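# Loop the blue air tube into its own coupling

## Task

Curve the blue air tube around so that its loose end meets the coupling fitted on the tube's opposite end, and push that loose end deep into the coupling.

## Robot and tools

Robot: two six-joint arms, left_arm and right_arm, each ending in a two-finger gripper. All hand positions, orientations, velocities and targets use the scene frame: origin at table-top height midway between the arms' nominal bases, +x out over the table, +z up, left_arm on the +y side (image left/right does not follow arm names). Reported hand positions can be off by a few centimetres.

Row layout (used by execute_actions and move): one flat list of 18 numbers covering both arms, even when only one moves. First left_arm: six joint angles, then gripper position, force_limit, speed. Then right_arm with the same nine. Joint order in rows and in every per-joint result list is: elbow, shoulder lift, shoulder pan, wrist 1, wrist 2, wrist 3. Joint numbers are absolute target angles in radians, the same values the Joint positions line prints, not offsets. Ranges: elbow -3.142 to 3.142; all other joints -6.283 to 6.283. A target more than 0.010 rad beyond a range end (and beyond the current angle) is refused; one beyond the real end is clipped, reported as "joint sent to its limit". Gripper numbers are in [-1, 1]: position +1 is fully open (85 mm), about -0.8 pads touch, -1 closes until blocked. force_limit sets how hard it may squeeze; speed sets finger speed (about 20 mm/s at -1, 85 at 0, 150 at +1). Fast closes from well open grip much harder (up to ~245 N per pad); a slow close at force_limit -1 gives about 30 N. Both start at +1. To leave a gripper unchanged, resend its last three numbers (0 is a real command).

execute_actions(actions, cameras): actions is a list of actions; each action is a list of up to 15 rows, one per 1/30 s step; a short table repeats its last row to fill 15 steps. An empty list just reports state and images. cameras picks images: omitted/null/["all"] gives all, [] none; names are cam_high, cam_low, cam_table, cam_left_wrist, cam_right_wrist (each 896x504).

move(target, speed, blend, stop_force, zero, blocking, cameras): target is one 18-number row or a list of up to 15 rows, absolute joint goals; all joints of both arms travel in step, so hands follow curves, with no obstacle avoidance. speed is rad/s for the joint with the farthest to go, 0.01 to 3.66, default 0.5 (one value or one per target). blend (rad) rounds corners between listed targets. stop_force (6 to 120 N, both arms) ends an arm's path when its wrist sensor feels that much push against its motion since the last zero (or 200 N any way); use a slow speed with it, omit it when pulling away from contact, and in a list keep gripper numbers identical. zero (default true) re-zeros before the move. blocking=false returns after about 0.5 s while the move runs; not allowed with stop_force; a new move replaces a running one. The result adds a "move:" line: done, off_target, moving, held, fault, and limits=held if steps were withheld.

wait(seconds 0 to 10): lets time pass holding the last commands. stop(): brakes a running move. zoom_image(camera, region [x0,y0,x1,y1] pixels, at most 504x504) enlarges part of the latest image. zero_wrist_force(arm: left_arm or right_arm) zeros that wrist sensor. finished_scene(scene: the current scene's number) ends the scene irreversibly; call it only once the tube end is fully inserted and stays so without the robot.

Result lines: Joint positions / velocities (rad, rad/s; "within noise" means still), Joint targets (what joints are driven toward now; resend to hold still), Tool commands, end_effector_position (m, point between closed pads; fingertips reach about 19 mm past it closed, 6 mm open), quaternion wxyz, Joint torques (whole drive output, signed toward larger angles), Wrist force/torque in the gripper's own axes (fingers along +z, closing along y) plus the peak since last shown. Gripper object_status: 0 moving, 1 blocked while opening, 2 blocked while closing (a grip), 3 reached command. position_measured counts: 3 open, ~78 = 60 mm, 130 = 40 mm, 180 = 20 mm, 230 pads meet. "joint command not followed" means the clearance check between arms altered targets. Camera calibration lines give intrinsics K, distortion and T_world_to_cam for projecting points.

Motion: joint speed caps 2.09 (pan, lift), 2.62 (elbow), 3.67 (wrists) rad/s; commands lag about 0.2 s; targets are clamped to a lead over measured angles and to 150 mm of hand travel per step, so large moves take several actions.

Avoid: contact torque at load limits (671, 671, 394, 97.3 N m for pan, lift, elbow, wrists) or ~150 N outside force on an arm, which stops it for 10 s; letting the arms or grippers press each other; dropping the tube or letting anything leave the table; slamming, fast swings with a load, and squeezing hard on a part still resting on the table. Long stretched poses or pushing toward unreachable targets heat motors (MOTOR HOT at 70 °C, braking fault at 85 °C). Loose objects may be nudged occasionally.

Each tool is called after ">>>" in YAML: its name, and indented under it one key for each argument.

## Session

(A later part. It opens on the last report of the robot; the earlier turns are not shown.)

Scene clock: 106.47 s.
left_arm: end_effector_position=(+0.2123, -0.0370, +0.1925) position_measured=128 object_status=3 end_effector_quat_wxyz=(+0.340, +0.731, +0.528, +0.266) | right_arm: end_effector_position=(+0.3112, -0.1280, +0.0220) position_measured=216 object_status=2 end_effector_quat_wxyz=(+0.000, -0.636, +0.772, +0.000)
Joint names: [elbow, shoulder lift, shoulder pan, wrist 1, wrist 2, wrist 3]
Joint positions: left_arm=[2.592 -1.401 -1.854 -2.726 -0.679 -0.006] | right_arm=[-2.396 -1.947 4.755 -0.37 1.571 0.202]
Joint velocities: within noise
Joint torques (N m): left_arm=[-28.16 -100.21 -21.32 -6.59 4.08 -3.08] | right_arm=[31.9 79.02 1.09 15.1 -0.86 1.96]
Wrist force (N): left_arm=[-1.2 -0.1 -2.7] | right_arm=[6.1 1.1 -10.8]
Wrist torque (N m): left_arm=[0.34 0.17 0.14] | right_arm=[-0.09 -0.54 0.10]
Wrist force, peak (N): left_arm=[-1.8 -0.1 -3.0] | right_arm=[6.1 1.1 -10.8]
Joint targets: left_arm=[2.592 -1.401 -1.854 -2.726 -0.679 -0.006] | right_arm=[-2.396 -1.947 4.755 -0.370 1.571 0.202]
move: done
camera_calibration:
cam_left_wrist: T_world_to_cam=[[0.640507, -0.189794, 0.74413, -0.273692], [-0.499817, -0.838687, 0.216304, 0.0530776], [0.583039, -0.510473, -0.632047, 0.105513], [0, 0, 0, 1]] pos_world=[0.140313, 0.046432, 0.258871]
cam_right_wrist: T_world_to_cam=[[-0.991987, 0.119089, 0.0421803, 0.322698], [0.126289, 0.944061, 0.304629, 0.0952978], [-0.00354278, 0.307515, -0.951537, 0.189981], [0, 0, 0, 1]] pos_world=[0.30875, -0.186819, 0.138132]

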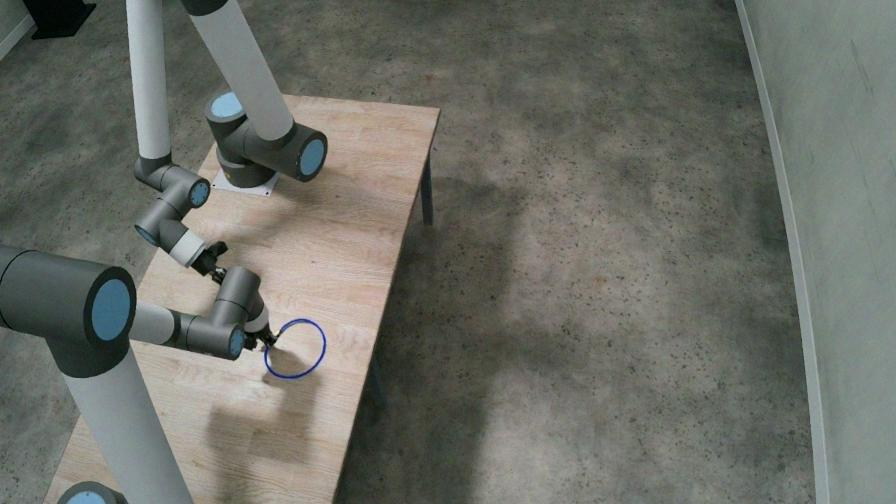

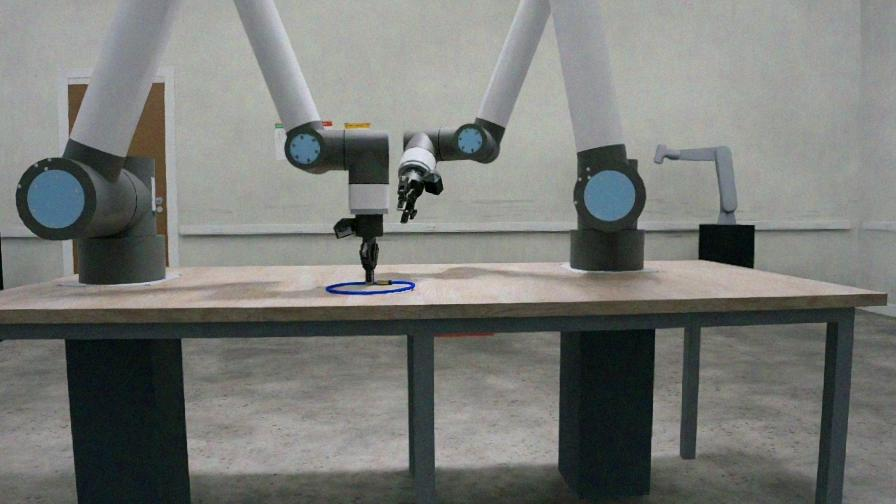

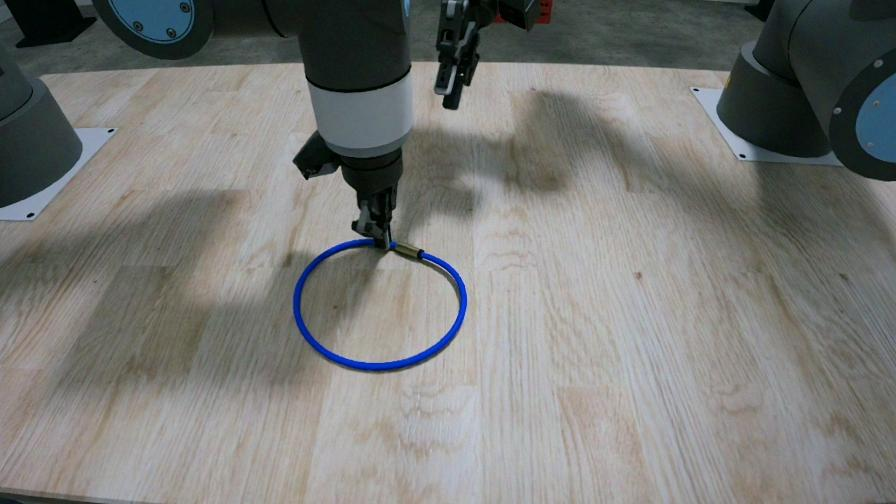

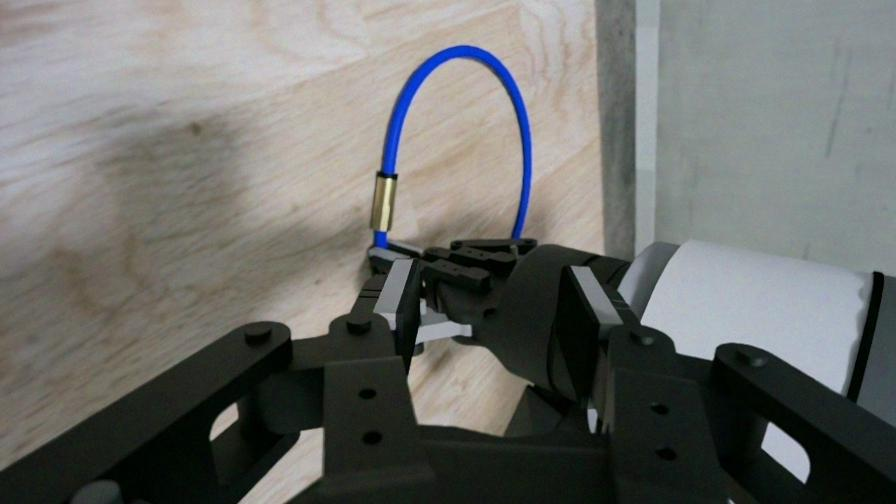

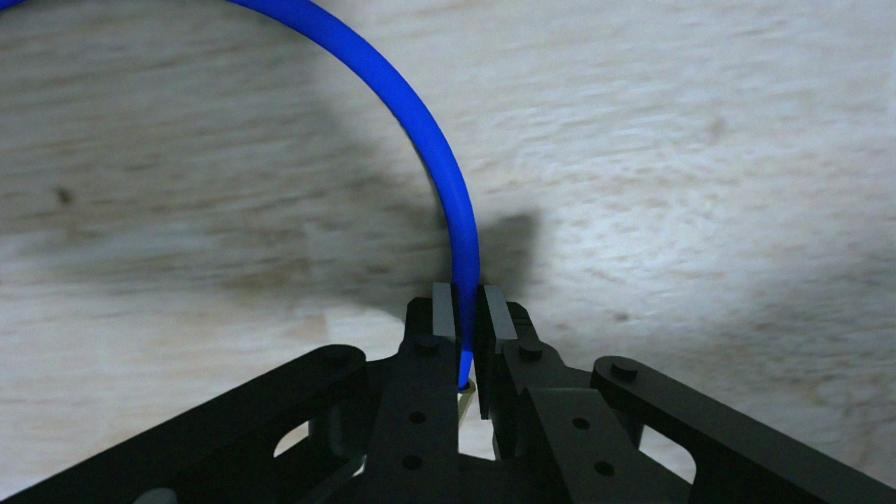

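>>> move:
  target:
    - [2.5918,-1.4013,-1.8535,-2.7263,-0.6787,-0.006,0.0,0.8,-0.8,-2.3956,-1.9472,4.7550,-0.3696,1.5708,0.2016,0.2,0.2,-0.8]
    - [2.5918,-1.4013,-1.8535,-2.7263,-0.6787,-0.006,0.0,0.8,-0.8,-2.3574,-1.7998,4.7550,-0.5552,1.5708,0.2016,0.2,0.2,-0.8]
  speed: 0.15
  cameras: ["cam_table","cam_right_wrist"]

>>> zoom_image:
  camera: "cam_table"
  region: [340, 200, 500, 290]

Scene clock: 113.93 s.
left_arm: end_effector_position=(+0.2123, -0.0370, +0.1925) position_measured=128 object_status=3 end_effector_quat_wxyz=(+0.340, +0.731, +0.528, +0.266) | right_arm: end_effector_position=(+0.3112, -0.1284, +0.1197) position_measured=104 object_status=3 end_effector_quat_wxyz=(+0.000, -0.636, +0.772, +0.000) end_effector_velocity=(+0.000, +0.001, +0.004) end_effector_angular_velocity=(+0.004, -0.001, +0.001)
Joint names: [elbow, shoulder lift, shoulder pan, wrist 1, wrist 2, wrist 3]
Joint positions: left_arm=[2.592 -1.401 -1.854 -2.726 -0.679 -0.006] | right_arm=[-2.357 -1.8 4.755 -0.555 1.571 0.202]
Joint velocities: left_arm=[within noise] | right_arm=[0 0.005 0.001 -0.001 -0.001 0.001]
Joint torques (N m): left_arm=[-50.78 -93.69 -14.98 -14.19 5.22 -3.28] | right_arm=[72.78 115.06 2.05 4.2 -0.96 1.7]
Wrist force (N): left_arm=[-1.2 -0.3 -2.9] | right_arm=[1.8 0.1 0.8]
Wrist torque (N m): left_arm=[0.30 0.18 0.14] | right_arm=[-0.01 -0.28 0.09]
Wrist force, peak (N): left_arm=[-1.5 0.0 -3.2] | right_arm=[6.4 1.8 -12.2]
Joint targets: left_arm=[2.592 -1.401 -1.854 -2.726 -0.679 -0.006] | right_arm=[-2.357 -1.800 4.755 -0.555 1.571 0.202]
move: done
camera_calibration:
cam_right_wrist: T_world_to_cam=[[-0.991988, 0.119086, 0.0421638, 0.318616], [0.12628, 0.944101, 0.304511, 0.0658565], [-0.00354387, 0.307396, -0.951575, 0.283025], [0, 0, 0, 1]] pos_world=[0.30875, -0.187119, 0.235831]
Images, in order (width x height): cam_table 896x504, cam_right_wrist 896x504.

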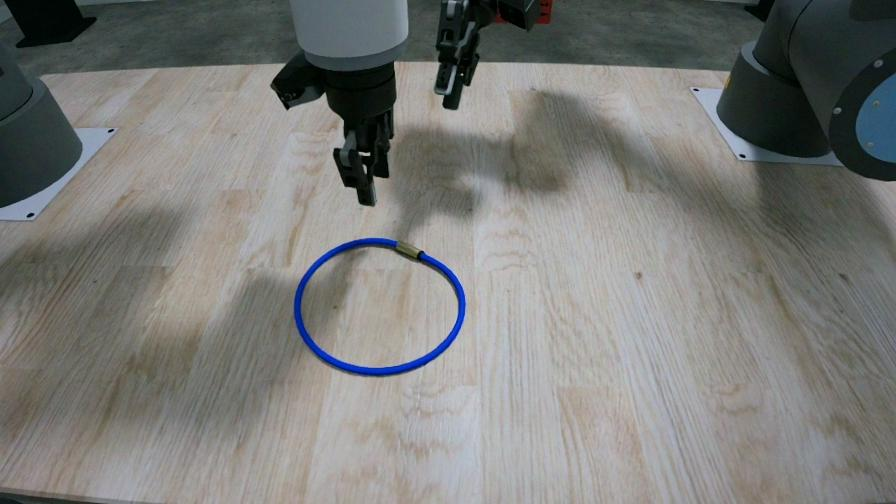

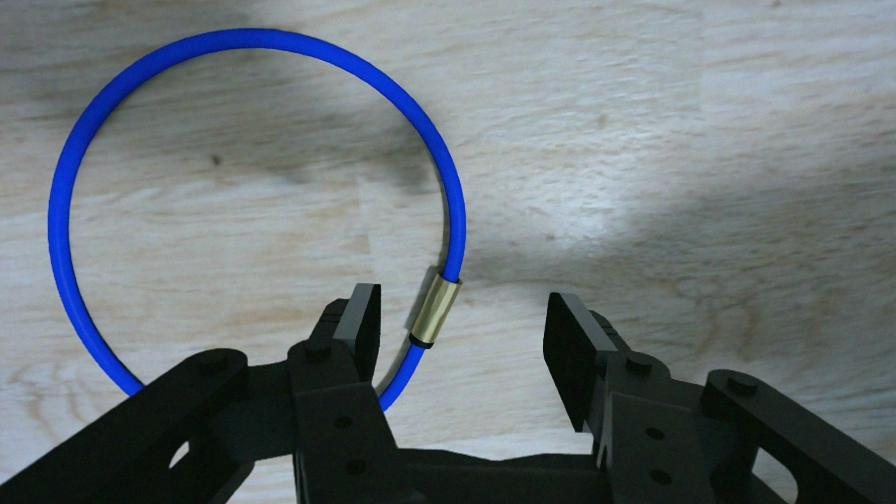

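Scaled by 3.150 from the camera's 896x504 image, which has a finer 1280x720 frame.

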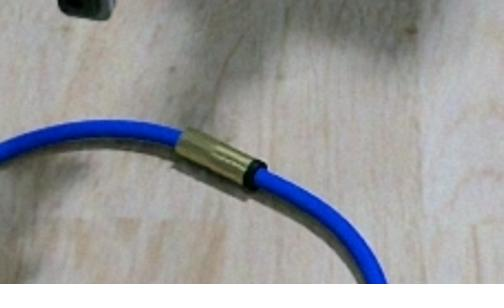

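>>> finished_scene:
  scene: 2

The scene is finished: the task was done.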